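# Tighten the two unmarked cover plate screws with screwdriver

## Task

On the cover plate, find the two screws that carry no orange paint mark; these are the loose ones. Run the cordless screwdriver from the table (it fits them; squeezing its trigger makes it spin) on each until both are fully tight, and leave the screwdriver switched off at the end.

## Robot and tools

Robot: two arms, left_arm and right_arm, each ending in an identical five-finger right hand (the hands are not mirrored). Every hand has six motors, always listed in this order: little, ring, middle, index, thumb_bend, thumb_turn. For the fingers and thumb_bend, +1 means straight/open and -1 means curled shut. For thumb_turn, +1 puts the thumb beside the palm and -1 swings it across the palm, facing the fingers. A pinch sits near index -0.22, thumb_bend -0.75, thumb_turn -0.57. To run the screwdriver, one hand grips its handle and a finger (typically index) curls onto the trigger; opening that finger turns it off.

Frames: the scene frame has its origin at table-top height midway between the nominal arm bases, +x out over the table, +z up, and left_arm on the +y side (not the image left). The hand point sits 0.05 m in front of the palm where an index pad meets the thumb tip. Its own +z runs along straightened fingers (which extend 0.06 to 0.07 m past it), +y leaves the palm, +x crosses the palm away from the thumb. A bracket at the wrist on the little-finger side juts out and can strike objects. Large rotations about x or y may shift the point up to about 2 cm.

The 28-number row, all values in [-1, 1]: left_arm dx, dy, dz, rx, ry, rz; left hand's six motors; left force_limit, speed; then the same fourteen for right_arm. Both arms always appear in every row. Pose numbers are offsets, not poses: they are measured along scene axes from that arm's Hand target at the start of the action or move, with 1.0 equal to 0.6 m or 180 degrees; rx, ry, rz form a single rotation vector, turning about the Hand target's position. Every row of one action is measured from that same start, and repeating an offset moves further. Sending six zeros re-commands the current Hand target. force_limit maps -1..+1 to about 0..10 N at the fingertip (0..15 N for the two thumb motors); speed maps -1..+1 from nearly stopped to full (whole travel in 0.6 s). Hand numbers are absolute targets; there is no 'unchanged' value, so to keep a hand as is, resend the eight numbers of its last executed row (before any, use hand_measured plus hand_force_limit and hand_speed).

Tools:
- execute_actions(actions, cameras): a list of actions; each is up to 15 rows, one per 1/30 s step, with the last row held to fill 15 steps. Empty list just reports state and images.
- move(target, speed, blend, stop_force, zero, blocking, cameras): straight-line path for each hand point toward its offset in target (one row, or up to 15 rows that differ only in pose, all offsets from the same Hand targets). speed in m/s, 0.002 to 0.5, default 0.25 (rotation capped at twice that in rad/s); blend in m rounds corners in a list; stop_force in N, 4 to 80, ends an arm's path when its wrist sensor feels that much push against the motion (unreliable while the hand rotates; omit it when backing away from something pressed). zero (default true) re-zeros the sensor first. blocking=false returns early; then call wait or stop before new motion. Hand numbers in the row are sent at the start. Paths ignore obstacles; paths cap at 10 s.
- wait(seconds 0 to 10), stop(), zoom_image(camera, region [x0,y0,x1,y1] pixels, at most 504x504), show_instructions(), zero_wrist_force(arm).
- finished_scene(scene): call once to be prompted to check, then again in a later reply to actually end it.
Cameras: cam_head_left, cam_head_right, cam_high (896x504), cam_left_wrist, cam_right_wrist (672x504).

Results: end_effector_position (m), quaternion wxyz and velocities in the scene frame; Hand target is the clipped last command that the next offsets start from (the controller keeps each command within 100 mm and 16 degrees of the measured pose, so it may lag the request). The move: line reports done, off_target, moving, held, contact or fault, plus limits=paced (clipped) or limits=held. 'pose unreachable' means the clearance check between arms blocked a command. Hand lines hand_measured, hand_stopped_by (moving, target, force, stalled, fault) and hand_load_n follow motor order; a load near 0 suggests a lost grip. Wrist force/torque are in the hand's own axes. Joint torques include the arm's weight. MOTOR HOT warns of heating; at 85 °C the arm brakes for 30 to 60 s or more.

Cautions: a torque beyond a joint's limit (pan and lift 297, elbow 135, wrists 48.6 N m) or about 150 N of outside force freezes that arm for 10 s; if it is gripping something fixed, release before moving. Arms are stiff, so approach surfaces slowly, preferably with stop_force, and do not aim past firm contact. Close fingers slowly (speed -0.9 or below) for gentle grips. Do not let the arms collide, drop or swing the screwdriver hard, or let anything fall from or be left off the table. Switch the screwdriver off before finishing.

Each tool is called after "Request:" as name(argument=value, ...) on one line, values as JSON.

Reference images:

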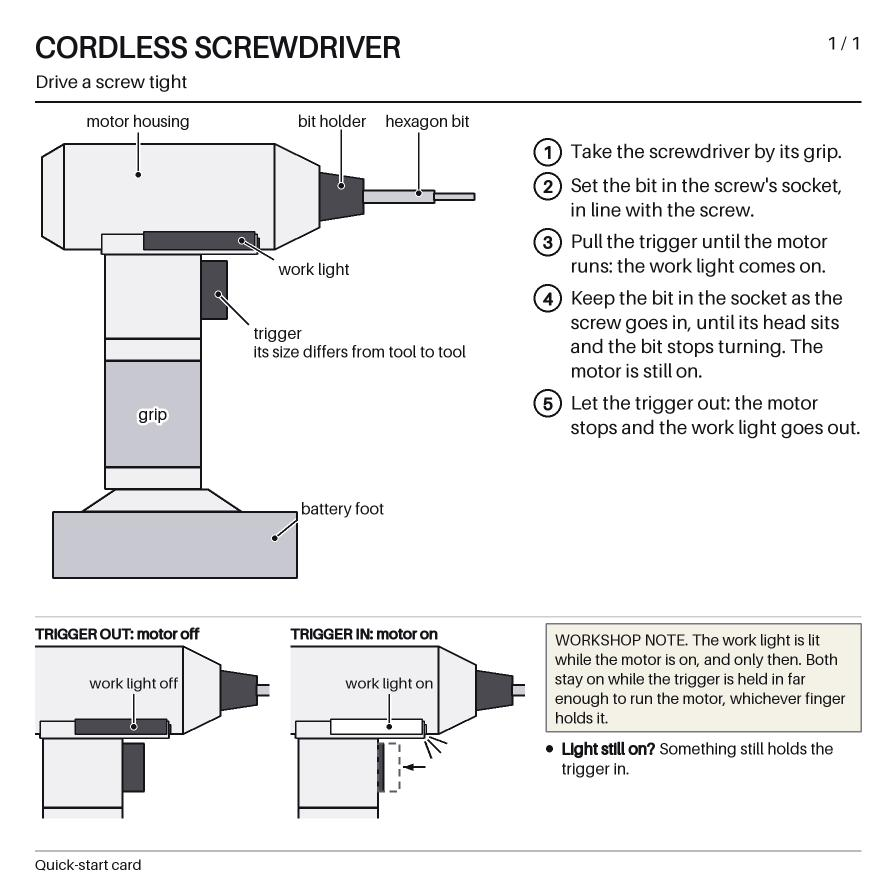

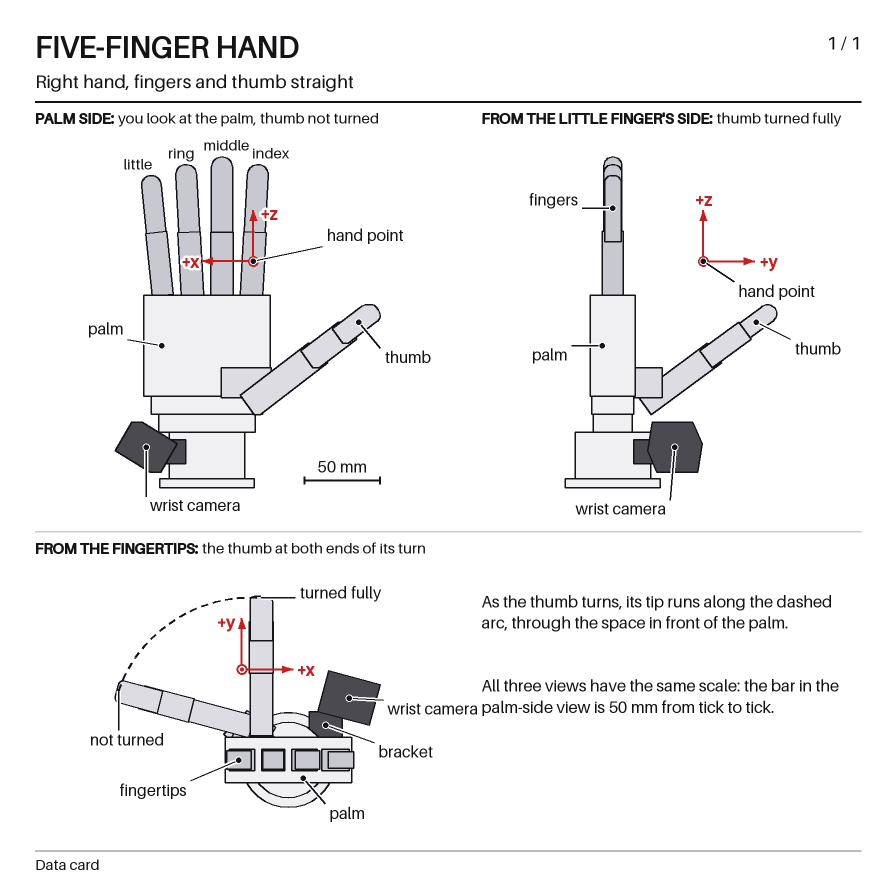

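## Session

Request:
execute_actions(actions=[])

Scene clock: 0.00 s.
left_arm: end_effector_position=(+1.0519, +0.0478, +0.1534) hand_measured=(+1.000, +1.000, +1.000, +1.000, +1.000, +1.000) hand_load_n=(+0.0, +0.0, -0.5, +0.0, +0.0, +0.0) hand_stopped_by=(target, target, target, target, target, target) hand_force_limit=0.00 hand_speed=-0.80 end_effector_quat_wxyz=(+0.432, +0.096, +0.895, +0.050) end_effector_velocity=(-0.001, -0.002, -0.001) end_effector_angular_velocity=(+0.000, +0.000, +0.000) | right_arm: end_effector_position=(+1.1588, -0.8433, +0.1016) hand_measured=(+1.000, +1.000, +1.000, +1.000, +1.000, +1.000) hand_load_n=(+0.0, +0.0, +0.0, +0.0, +0.0, +0.0) hand_stopped_by=(target, target, target, target, target, target) hand_force_limit=0.00 hand_speed=-0.80 end_effector_quat_wxyz=(+0.002, +0.891, +0.345, +0.296) end_effector_velocity=(+0.000, +0.000, -0.002) end_effector_angular_velocity=(+0.000, +0.002, +0.000)
Joint positions: left_arm=[-0.749 -0.31 0.31 0.814 1.025 -1.851] | right_arm=[-0.373 -0.718 1.079 0.718 1.209 0.611]
Joint velocities: left_arm=[-0.001 0 0 0 0 -0.001] | right_arm=[0 0.001 0 0 0 0]
Joint torques (N m): no reading
Wrist force (N): no reading
Wrist torque (N m): no reading
Wrist force, peak (N): no reading
Hand target: left_arm +1.0519, +0.0478, +0.1534; +0.432, +0.096, +0.895, +0.050 | right_arm +1.1587, -0.8433, +0.1016; +0.002, +0.891, +0.345, +0.296

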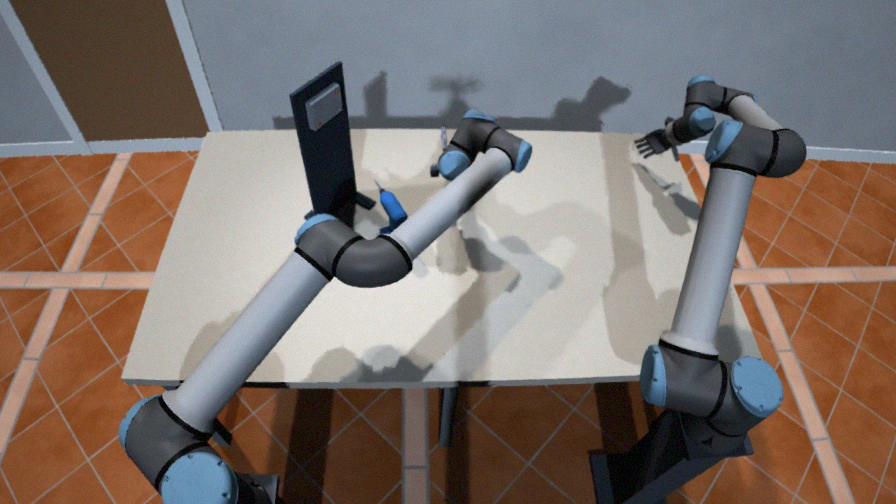

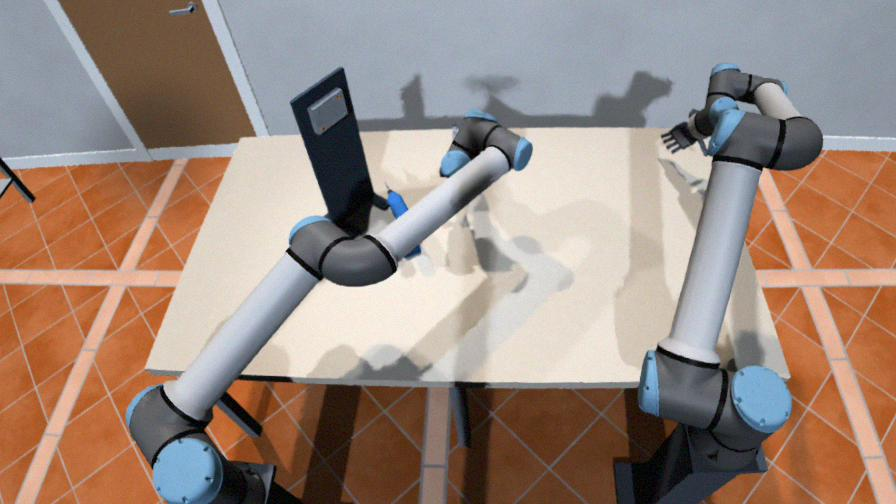

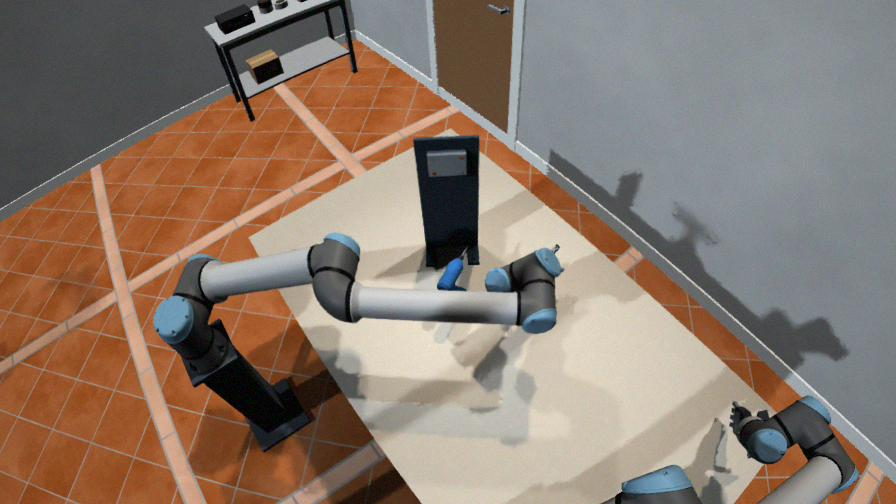

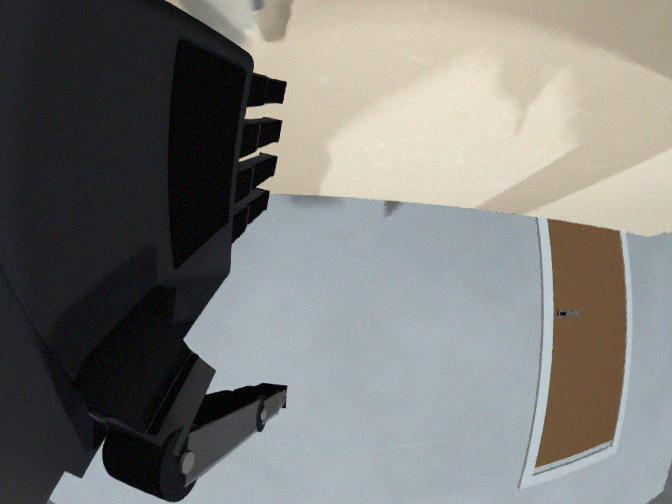

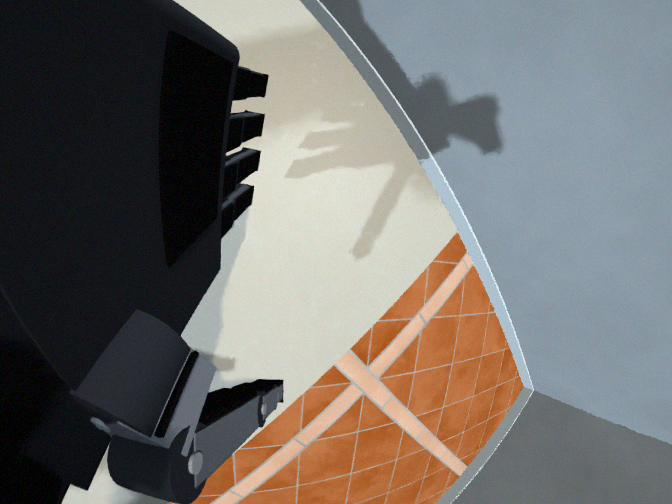

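Request:
move(target=[[-0.2,-0.05,0.4,0,0,0,1,1,1,1,1,1,0,-0.8,0,0,0,0,0,0,1,1,1,1,1,1,0,-0.8],[-0.6,-0.15,0.7,0,0,0,1,1,1,1,1,1,0,-0.8,0,0,0,0,0,0,1,1,1,1,1,1,0,-0.8]], blend=0.1, speed=0.25)

Request:
zoom_image(camera="cam_head_left", region=[250, 40, 450, 300])

Request:
zoom_image(camera="cam_high", region=[380, 110, 530, 350])

Scene clock: 3.53 s.
left_arm: end_effector_position=(+0.6927, -0.0423, +0.5742) hand_measured=(+1.000, +1.000, +1.000, +1.000, +1.000, +1.000) hand_load_n=(+0.0, +0.0, +0.0, +0.0, +0.0, +0.0) hand_stopped_by=(target, target, target, target, target, target) hand_force_limit=0.00 hand_speed=-0.80 end_effector_quat_wxyz=(+0.432, +0.096, +0.895, +0.050) end_effector_velocity=(+0.000, +0.000, -0.001) end_effector_angular_velocity=(+0.001, +0.000, +0.000) | right_arm: end_effector_position=(+1.1588, -0.8433, +0.1016) hand_measured=(+1.000, +1.000, +1.000, +1.000, +1.000, +1.000) hand_load_n=(+0.0, +0.0, +0.0, +0.0, +0.0, +0.0) hand_stopped_by=(target, target, target, target, target, target) hand_force_limit=0.00 hand_speed=-0.80 end_effector_quat_wxyz=(+0.002, +0.891, +0.345, +0.296) end_effector_velocity=(+0.000, +0.000, +0.002) end_effector_angular_velocity=(-0.001, -0.001, +0.000)
Joint positions: left_arm=[-1.102 -0.879 0.676 1.235 0.81 -2.205] | right_arm=[-0.373 -0.718 1.079 0.718 1.209 0.611]
Joint velocities: left_arm=[0 0.001 0 0 0 0] | right_arm=[0 -0.002 0 0.001 0 0]
Joint torques (N m): left_arm=[-9.1 -73.71 -42.67 1.52 0.19 2.86] | right_arm=[-3.3 -113.74 -34.93 2.93 0.29 -0.15]
Wrist force (N): left_arm=[-0.7 0.3 -0.2] | right_arm=[-0.1 0.0 0.5]
Wrist torque (N m): left_arm=[0.06 0.13 -0.03] | right_arm=[-0.04 0.00 0.00]
Wrist force, peak (N): left_arm=[-0.8 0.0 -2.8] | right_arm=[-0.2 -0.7 0.5]
Hand target: left_arm +0.6926, -0.0424, +0.5743; +0.432, +0.096, +0.895, +0.050 | right_arm +1.1587, -0.8433, +0.1016; +0.002, +0.891, +0.345, +0.296
Off the commanded pose: left_arm 0.001 m, 0 deg | right_arm 0.000 m, 0 deg.
move: done

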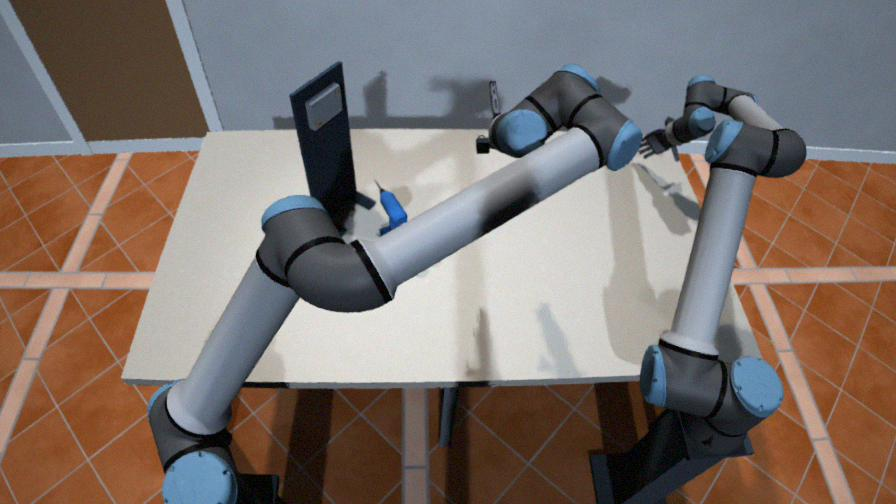

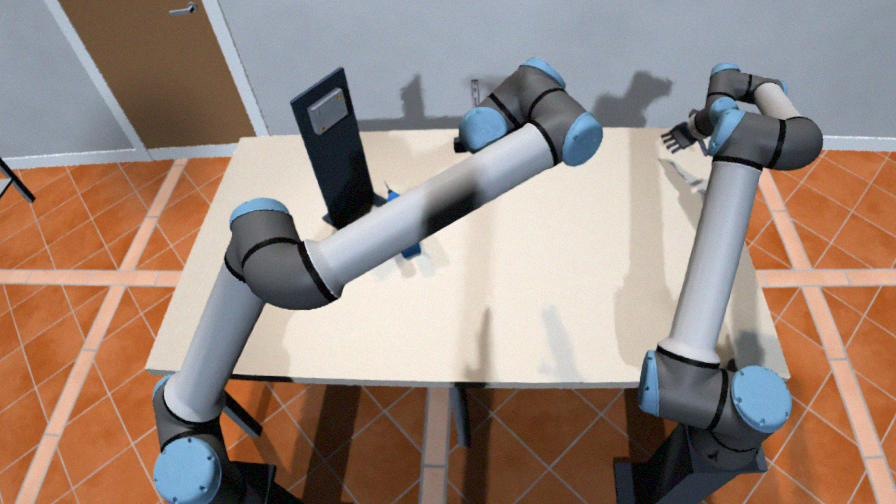

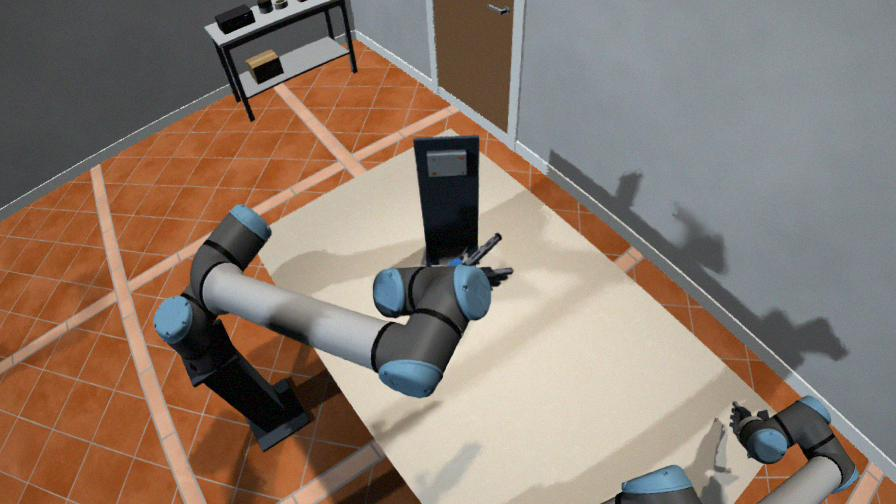

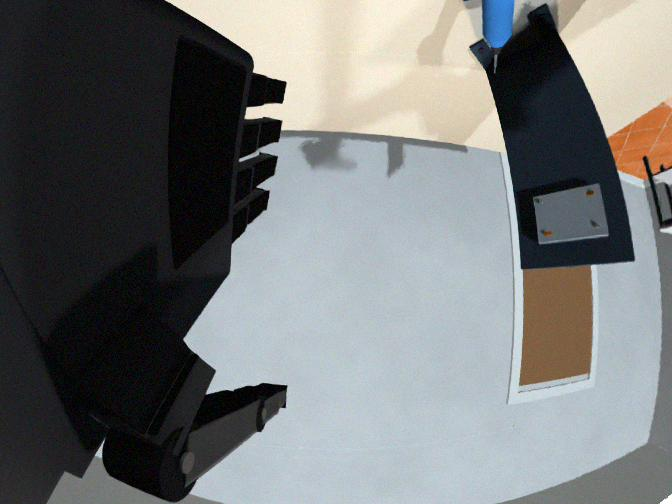

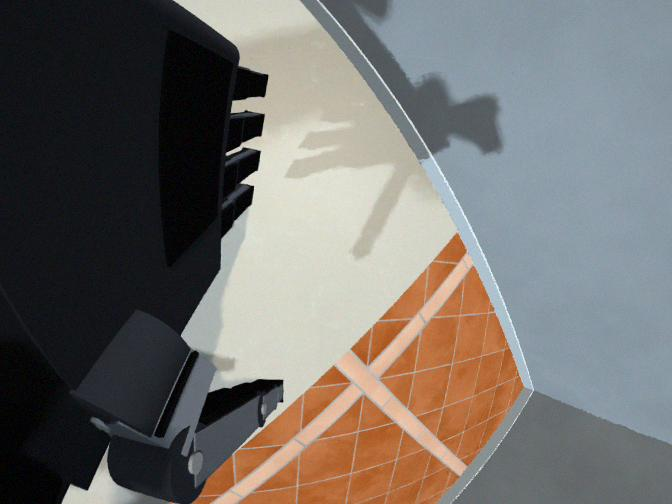

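Scaled by 1.938.

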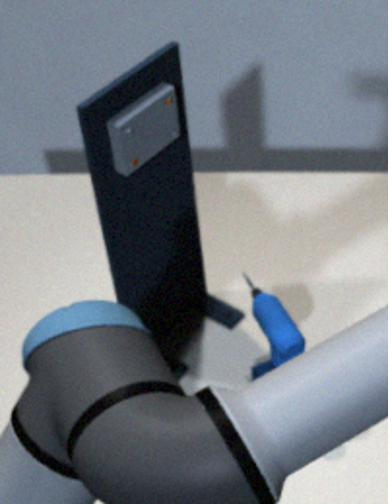

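Scaled by 2.100.

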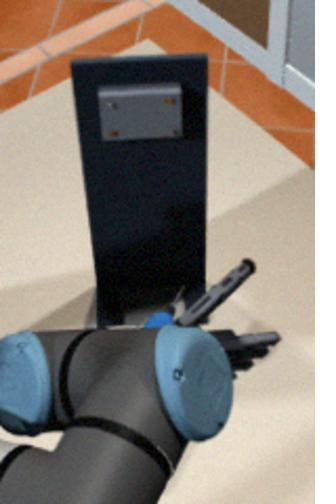

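Request:
move(target=[-0.154,0.821,0.043,-0.505,0.038,0.149,1,1,1,1,1,1,0,-0.8,0,0,0.3,0,0,0,1,1,1,1,1,1,0,-0.8], speed=0.25)

Request:
zoom_image(camera="cam_head_left", region=[250, 40, 450, 300])

Request:
zoom_image(camera="cam_high", region=[380, 110, 530, 350])

Scene clock: 9.90 s.
left_arm: end_effector_position=(+0.6013, +0.4507, +0.6012) hand_measured=(+1.000, +1.000, +1.000, +1.000, +1.000, +1.000) hand_load_n=(+0.0, +0.0, +0.0, -0.5, +0.0, +0.0) hand_stopped_by=(target, target, target, target, target, target) hand_force_limit=0.00 hand_speed=-0.80 end_effector_quat_wxyz=(+0.302, -0.424, +0.683, -0.513) end_effector_velocity=(+0.000, +0.000, +0.001) end_effector_angular_velocity=(-0.001, -0.001, +0.000) | right_arm: end_effector_position=(+1.1587, -0.8435, +0.2817) hand_measured=(+1.000, +1.000, +1.000, +1.000, +1.000, +1.000) hand_load_n=(+0.0, +0.0, +0.0, +0.0, +0.5, +0.0) hand_stopped_by=(target, target, target, target, target, target) hand_force_limit=0.00 hand_speed=-0.80 end_effector_quat_wxyz=(+0.002, +0.891, +0.345, +0.297) end_effector_velocity=(-0.001, +0.000, +0.002) end_effector_angular_velocity=(-0.001, -0.001, +0.000)
Joint positions: left_arm=[-0.46 -1.707 1.594 0.41 1.625 -3.149] | right_arm=[-0.373 -0.799 0.9 0.978 1.209 0.611]
Joint velocities: left_arm=[0.001 -0.001 0 -0.001 0.002 0] | right_arm=[0 -0.002 0 0.001 0 0]
Joint torques (N m): left_arm=[7.79 -13.56 -52.39 1.88 0.4 -0.09] | right_arm=[-13.97 -96.65 -33.67 0.31 -1.81 -2.14]
Wrist force (N): left_arm=[1.2 -3.1 1.0] | right_arm=[0.0 -0.2 0.3]
Wrist torque (N m): left_arm=[-0.67 -0.30 0.01] | right_arm=[-0.06 0.00 0.00]
Wrist force, peak (N): left_arm=[1.1 -3.2 1.1] | right_arm=[-0.4 -0.3 1.0]
Hand target: left_arm +0.6014, +0.4507, +0.6012; +0.302, -0.424, +0.683, -0.513 | right_arm +1.1587, -0.8435, +0.2816; +0.002, +0.891, +0.345, +0.296
Off the commanded pose: left_arm 0.002 m, 0 deg | right_arm 0.000 m, 0 deg.
move: done

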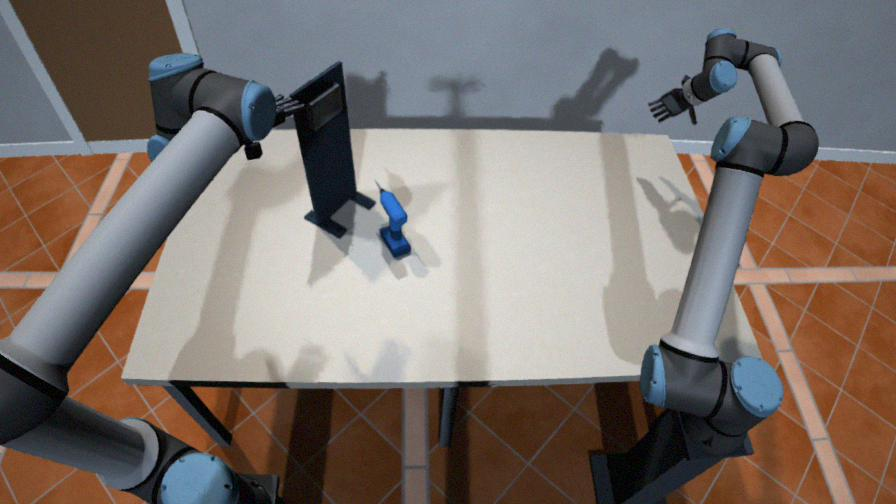

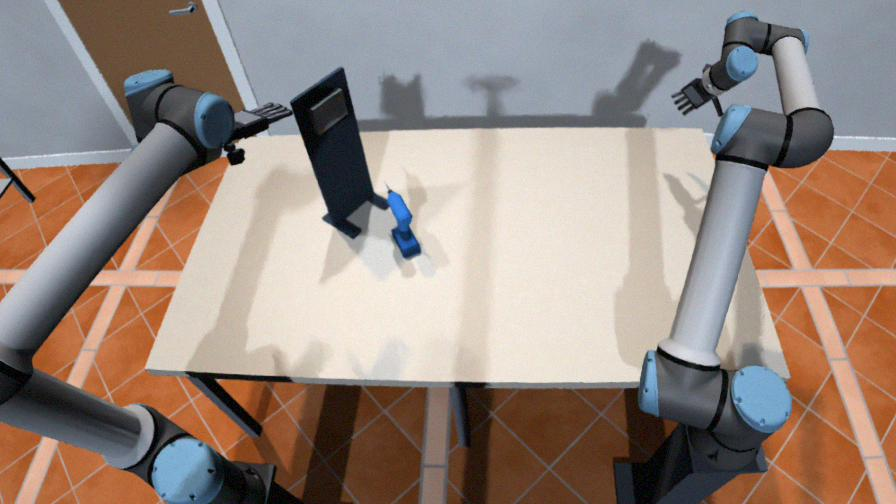

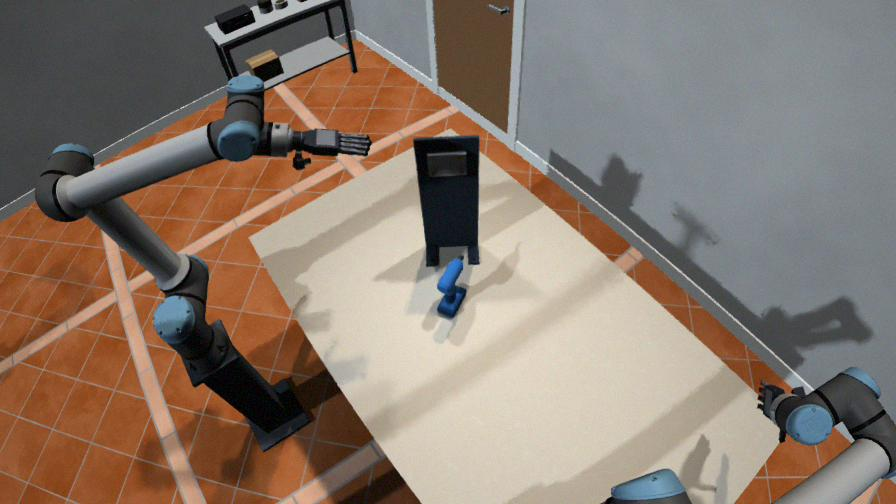

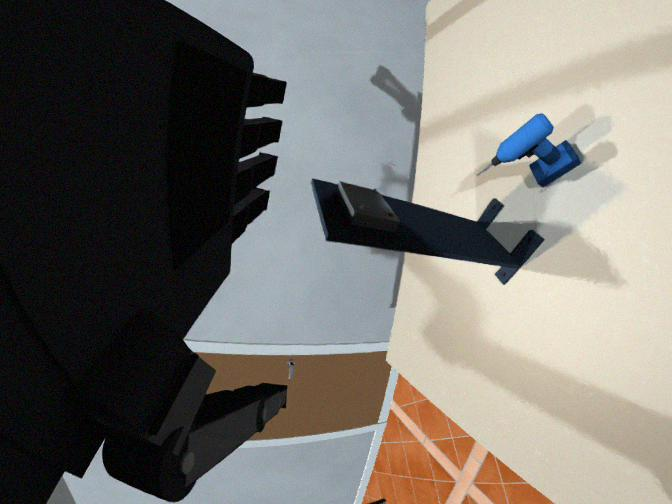

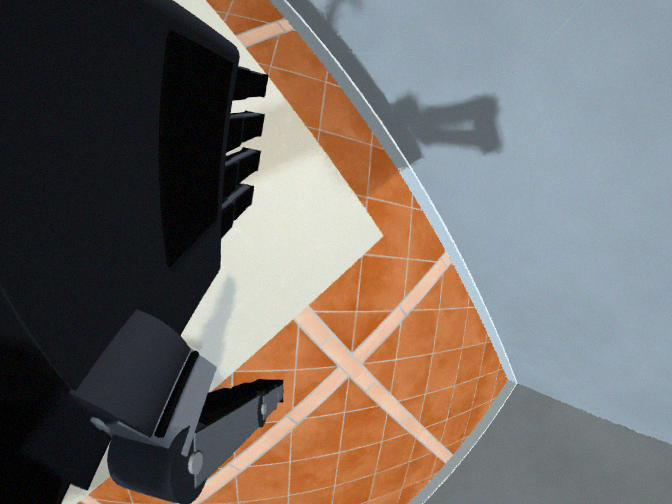

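Scaled by 1.938.

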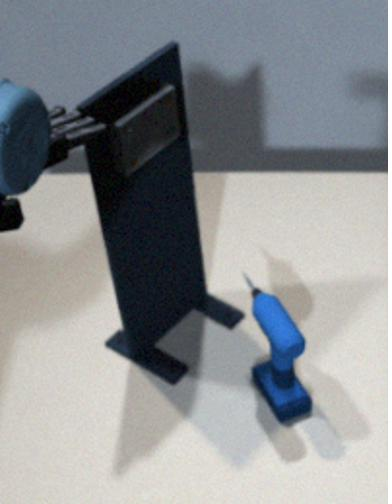

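Scaled by 2.100.

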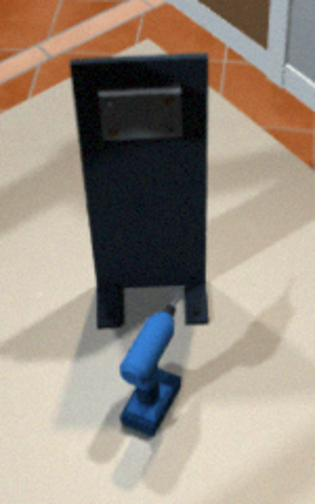

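Request:
move(target=[0,0,0,0,0,0,1,1,1,1,1,1,0,-0.8,-0.5317,0.8225,0.03,-0.3533,-0.181,0.209,1,1,1,1,1,-1,0.2,0], speed=0.3, cameras=["cam_head_left","cam_right_wrist"])

Request:
move(target=[0,0,0,0,0,0,1,1,1,1,1,1,0,-0.8,-0.443,0.818,-0.1667,-0.3533,-0.181,0.209,1,1,1,1,1,-1,0.2,0], speed=0.3)

Request:
zoom_image(camera="cam_head_left", region=[320, 160, 520, 360])

Request:
zoom_image(camera="cam_high", region=[380, 220, 530, 400])

Scene clock: 13.70 s.
left_arm: end_effector_position=(+0.6014, +0.4507, +0.6012) hand_measured=(+1.000, +1.000, +1.000, +1.000, +1.000, +1.000) hand_load_n=(+0.0, +0.0, +0.0, +0.0, +0.5, +0.0) hand_stopped_by=(target, target, target, target, target, target) hand_force_limit=0.00 hand_speed=-0.80 end_effector_quat_wxyz=(+0.302, -0.424, +0.683, -0.513) end_effector_velocity=(+0.000, +0.000, +0.000) end_effector_angular_velocity=(+0.000, +0.000, +0.000) | right_arm: end_effector_position=(+0.8396, -0.3504, +0.2991) hand_measured=(+1.000, +1.000, +1.000, +1.000, +1.000, -1.000) hand_load_n=(+0.0, +0.0, +0.0, +0.0, -0.5, +0.0) hand_stopped_by=(target, target, target, target, target, target) hand_force_limit=0.20 hand_speed=0.00 end_effector_quat_wxyz=(+0.457, +0.496, +0.682, +0.283) end_effector_velocity=(+0.000, +0.000, -0.001) end_effector_angular_velocity=(-0.002, +0.000, +0.000)
Joint positions: left_arm=[-0.46 -1.707 1.594 0.41 1.625 -3.149] | right_arm=[0.356 -1.288 1.865 -0.091 2.012 -0.166]
Joint velocities: left_arm=[0 0 0 0 0 0] | right_arm=[0.001 0.001 0 -0.001 0.001 -0.002]
Joint torques (N m): left_arm=[7.23 -8.86 -46.34 2.61 0.97 -3.58] | right_arm=[12.42 -53.84 -38.36 -1.02 1.48 -1.61]
Wrist force (N): left_arm=[1.0 -3.0 0.8] | right_arm=[-0.7 -0.9 0.2]
Wrist torque (N m): left_arm=[-0.64 -0.27 0.01] | right_arm=[-0.20 0.09 -0.27]
Wrist force, peak (N): left_arm=[1.2 -3.3 1.4] | right_arm=[-0.2 2.7 0.3]
Hand target: left_arm +0.6014, +0.4507, +0.6012; +0.302, -0.424, +0.683, -0.513 | right_arm +0.8396, -0.3503, +0.2991; +0.457, +0.496, +0.682, +0.283
Off the commanded pose: left_arm 0.000 m, 0 deg | right_arm 0.001 m, 0 deg.
move: done
Images, in order (width x height): cam_head_left 896x504, cam_right_wrist 672x504.

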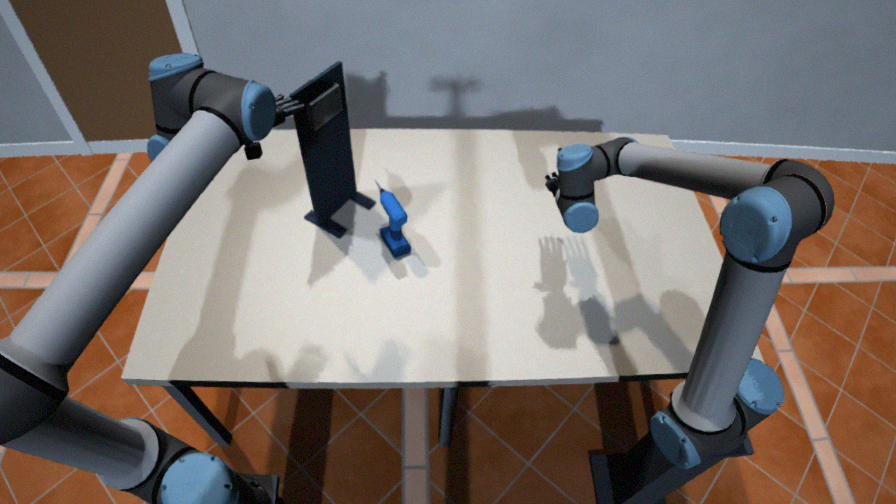

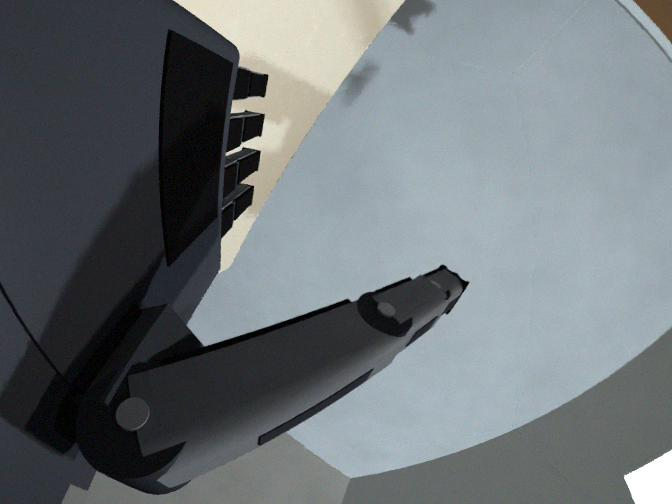

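Scene clock: 16.57 s.
left_arm: end_effector_position=(+0.6014, +0.4507, +0.6012) hand_measured=(+1.000, +1.000, +1.000, +1.000, +1.000, +1.000) hand_load_n=(+0.0, +0.0, +0.0, +0.0, +0.0, -0.5) hand_stopped_by=(target, target, target, target, target, target) hand_force_limit=0.00 hand_speed=-0.80 end_effector_quat_wxyz=(+0.302, -0.424, +0.683, -0.513) end_effector_velocity=(+0.000, +0.000, +0.000) end_effector_angular_velocity=(+0.001, +0.000, -0.001) | right_arm: end_effector_position=(+0.5741, +0.1402, +0.1992) hand_measured=(+1.000, +1.000, +1.000, +1.000, +1.000, -1.000) hand_load_n=(+0.0, +0.0, +0.0, +0.0, +0.0, +0.0) hand_stopped_by=(target, target, target, target, target, target) hand_force_limit=0.20 hand_speed=0.00 end_effector_quat_wxyz=(+0.694, -0.136, +0.694, +0.134) end_effector_velocity=(+0.000, +0.000, -0.001) end_effector_angular_velocity=(-0.004, +0.000, +0.000)
Joint positions: left_arm=[-0.46 -1.707 1.594 0.41 1.625 -3.149] | right_arm=[0.936 -1 1.795 -0.795 2.183 -1.573]
Joint velocities: left_arm=[-0.001 0 0 0 0 0.001] | right_arm=[0 0.001 0 0.001 0 -0.002]
Joint torques (N m): left_arm=[2.52 -10.01 -40.49 2.7 -0.45 -2.88] | right_arm=[-4.05 -84.12 -30.41 0.23 1.84 -2.1]
Wrist force (N): left_arm=[1.1 -3.2 1.5] | right_arm=[-0.1 -0.2 0.0]
Wrist torque (N m): left_arm=[-0.70 -0.31 0.01] | right_arm=[-0.23 0.14 -0.21]
Wrist force, peak (N): left_arm=[1.4 -3.4 0.8] | right_arm=[-2.4 -0.4 1.1]
Hand target: left_arm +0.6014, +0.4507, +0.6012; +0.302, -0.424, +0.683, -0.513 | right_arm +0.5741, +0.1402, +0.1992; +0.694, -0.136, +0.694, +0.134
Off the commanded pose: left_arm 0.000 m, 0 deg | right_arm 0.000 m, 0 deg.
move: done

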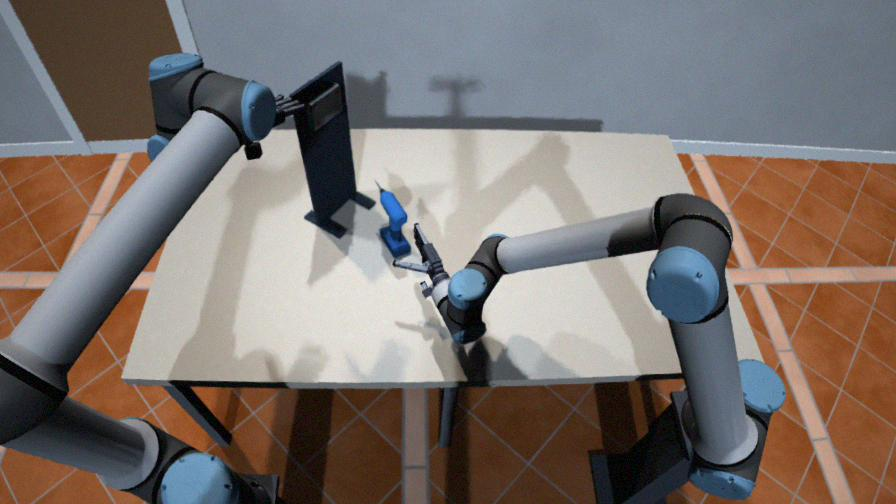

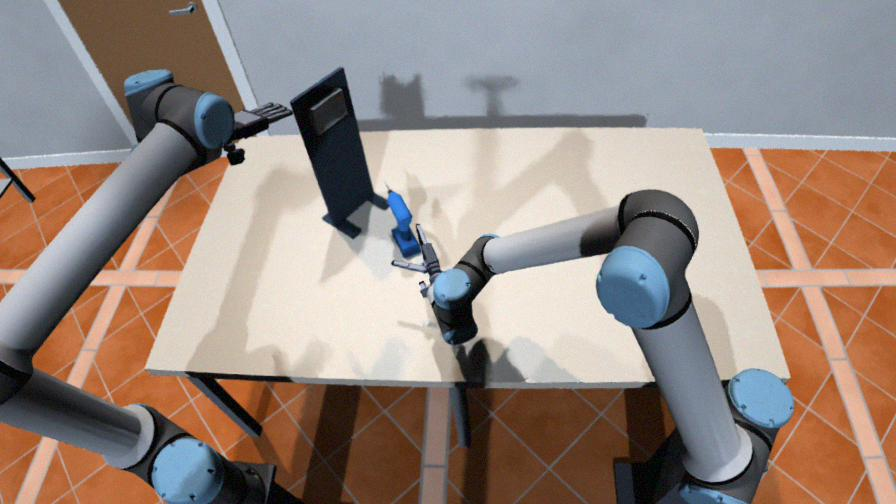

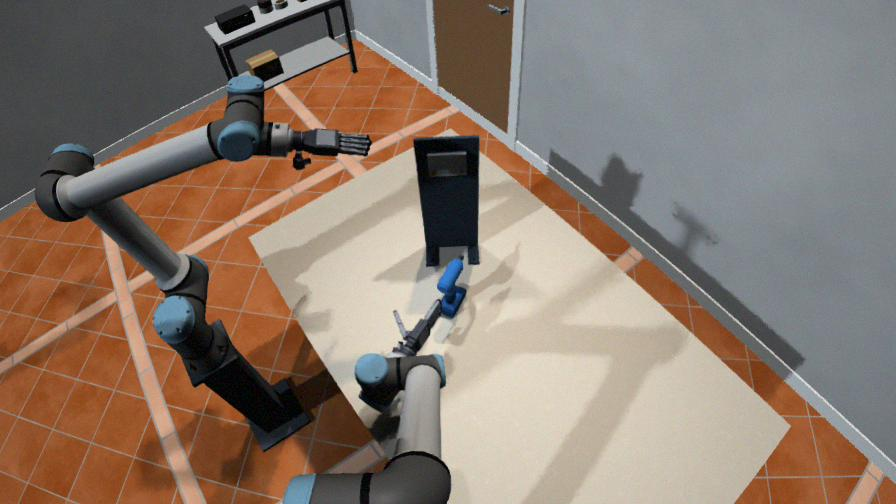

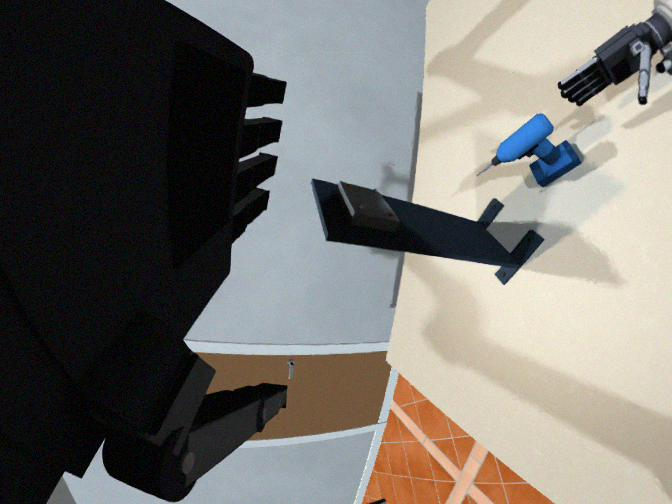

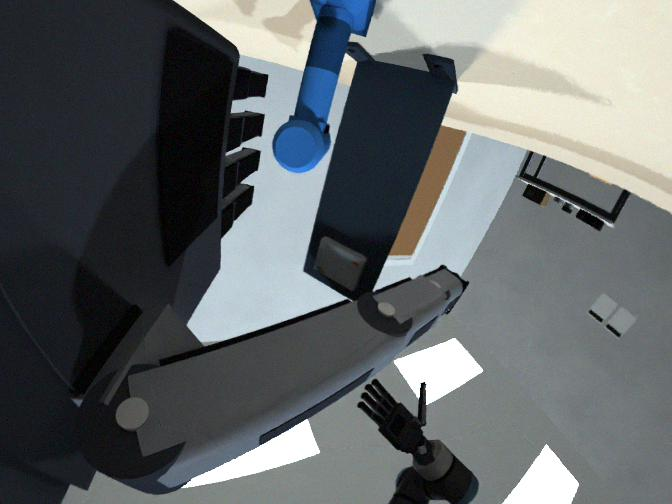

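Scaled by 2.520.

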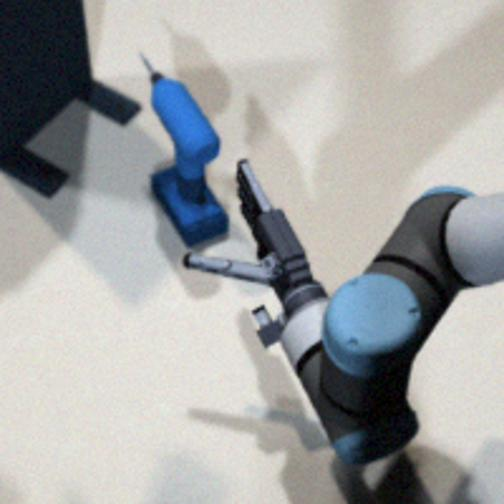

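Scaled by 2.800.

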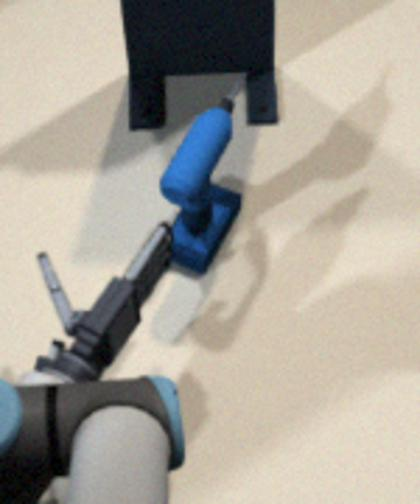

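Request:
move(target=[0,0,0,0,0,0,1,1,1,1,1,1,0,-0.8,0,0,-0.1037,0,0,0,1,1,1,1,1,-1,0.2,0], speed=0.15)

Request:
zoom_image(camera="cam_head_left", region=[320, 160, 520, 360])

Request:
zoom_image(camera="cam_high", region=[380, 220, 530, 400])

Request:
zoom_image(camera="cam_left_wrist", region=[462, 20, 672, 220])

Scene clock: 17.73 s.
left_arm: end_effector_position=(+0.6014, +0.4507, +0.6012) hand_measured=(+1.000, +1.000, +1.000, +1.000, +1.000, +1.000) hand_load_n=(+0.0, +0.0, +0.0, +0.0, +0.0, -0.5) hand_stopped_by=(target, target, target, target, target, target) hand_force_limit=0.00 hand_speed=-0.80 end_effector_quat_wxyz=(+0.302, -0.424, +0.683, -0.513) end_effector_velocity=(+0.000, +0.000, +0.000) end_effector_angular_velocity=(+0.000, +0.000, +0.000) | right_arm: end_effector_position=(+0.5741, +0.1402, +0.1371) hand_measured=(+1.000, +1.000, +1.000, +1.000, +1.000, -1.000) hand_load_n=(+0.5, +0.0, +0.0, +0.0, +0.5, +0.0) hand_stopped_by=(target, target, target, target, target, target) hand_force_limit=0.20 hand_speed=0.00 end_effector_quat_wxyz=(+0.694, -0.136, +0.694, +0.134) end_effector_velocity=(+0.000, +0.000, -0.001) end_effector_angular_velocity=(-0.001, +0.000, +0.000)
Joint positions: left_arm=[-0.46 -1.707 1.594 0.41 1.625 -3.149] | right_arm=[0.936 -0.922 1.809 -0.887 2.183 -1.573]
Joint velocities: left_arm=[0.001 0 0 0 0.001 0] | right_arm=[0 0.001 0 0 0 0]
Joint torques (N m): left_arm=[4.47 -9.76 -39.85 1.72 -0.23 -2.75] | right_arm=[-8.78 -81.27 -34.23 -0.93 2.04 -1.54]
Wrist force (N): left_arm=[1.0 -3.2 1.1] | right_arm=[0.4 -0.3 -0.1]
Wrist torque (N m): left_arm=[-0.70 -0.28 0.00] | right_arm=[-0.21 0.09 -0.18]
Wrist force, peak (N): left_arm=[1.1 -3.4 0.8] | right_arm=[2.1 -0.2 -0.3]
Hand target: left_arm +0.6014, +0.4507, +0.6012; +0.302, -0.424, +0.683, -0.513 | right_arm +0.5741, +0.1403, +0.1370; +0.694, -0.136, +0.694, +0.134
Off the commanded pose: left_arm 0.000 m, 0 deg | right_arm 0.000 m, 0 deg.
move: done

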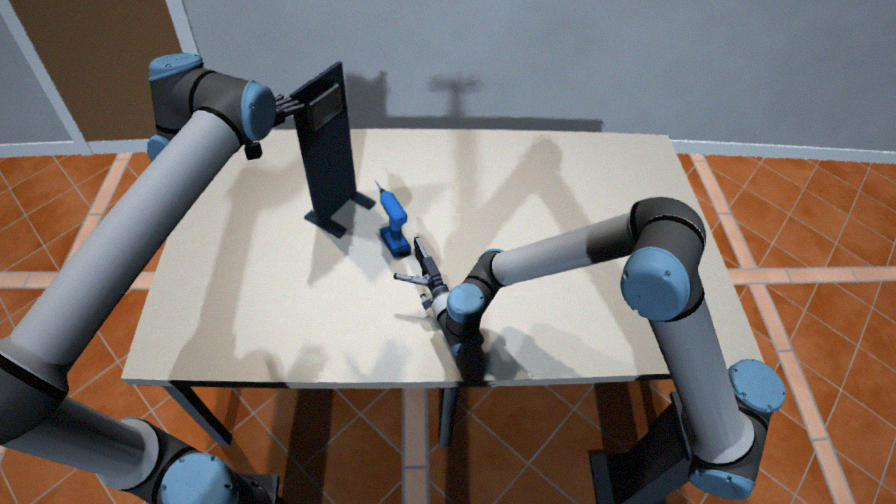

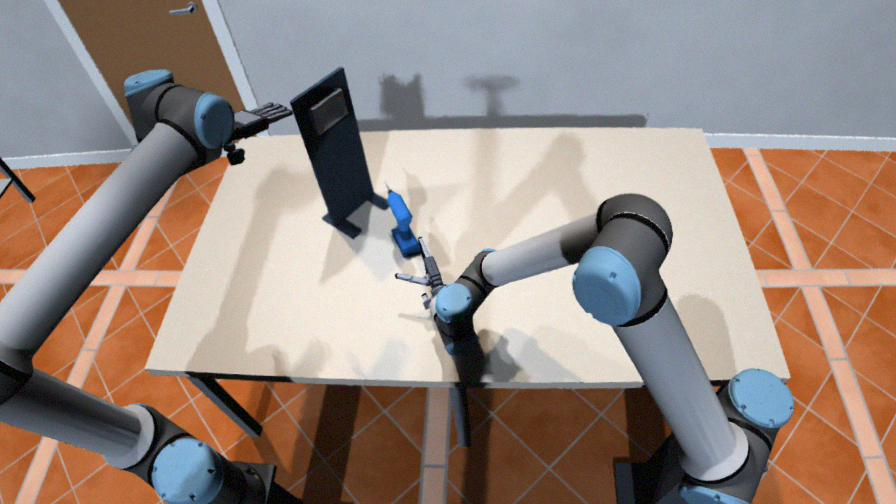

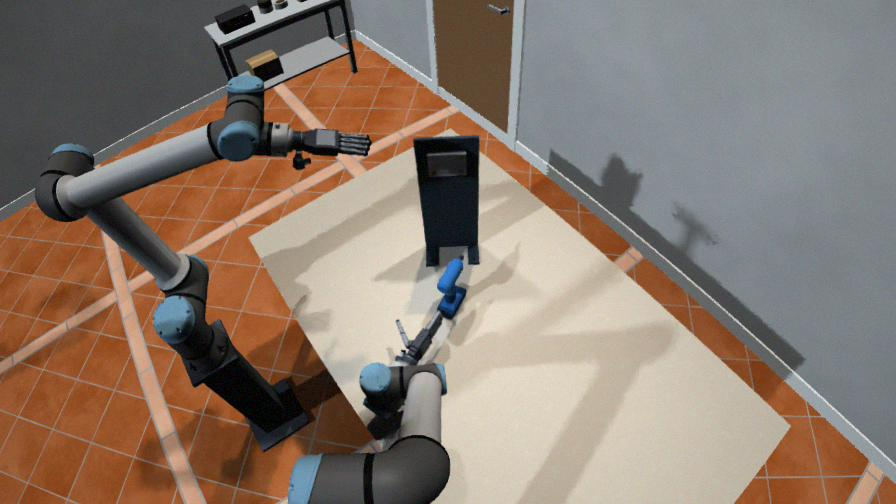

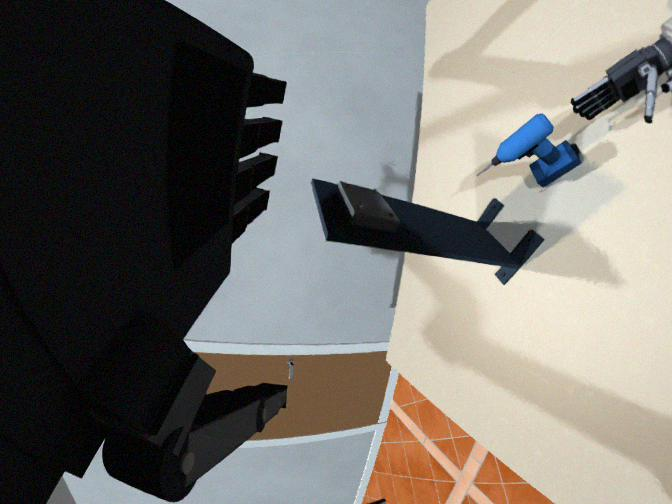

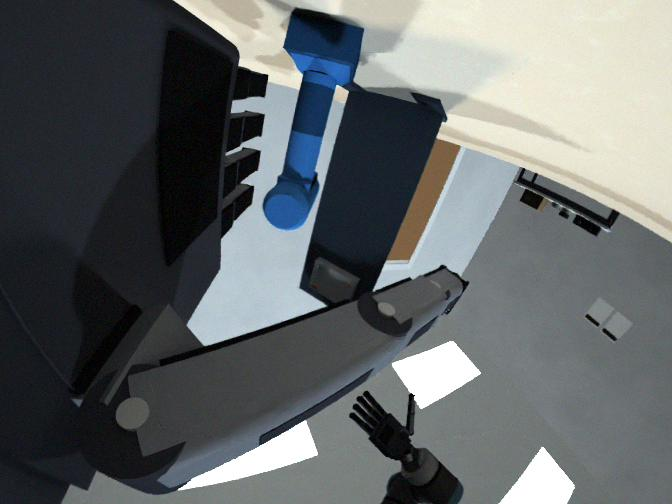

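Scaled by 2.520.

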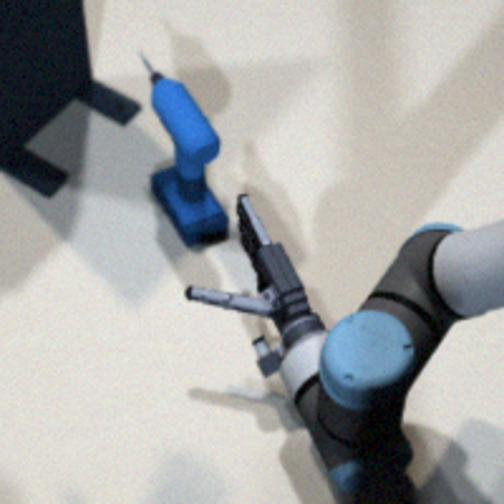

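Scaled by 2.800.

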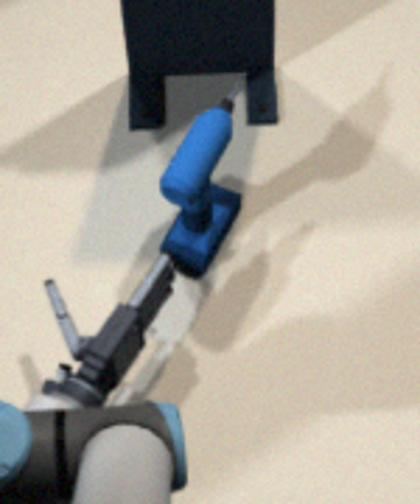

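Scaled by 2.400 from the camera's 672x504 image, which has a finer 960x720 frame.

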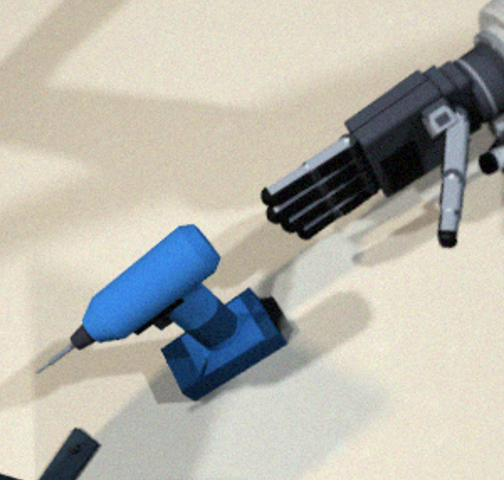

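Request:
zoom_image(camera="cam_right_wrist", region=[220, 0, 460, 240])

Scaled by 2.100 from the camera's 672x504 image, which has a finer 960x720 frame.

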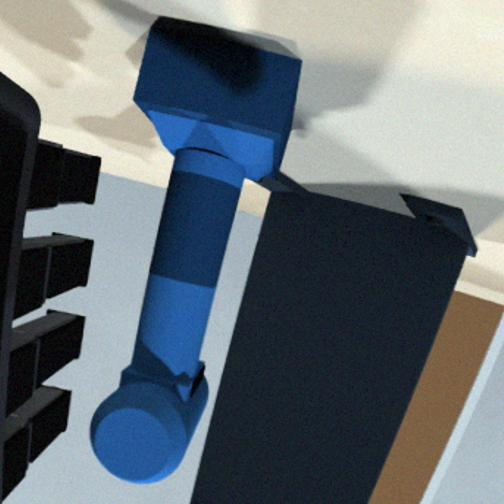

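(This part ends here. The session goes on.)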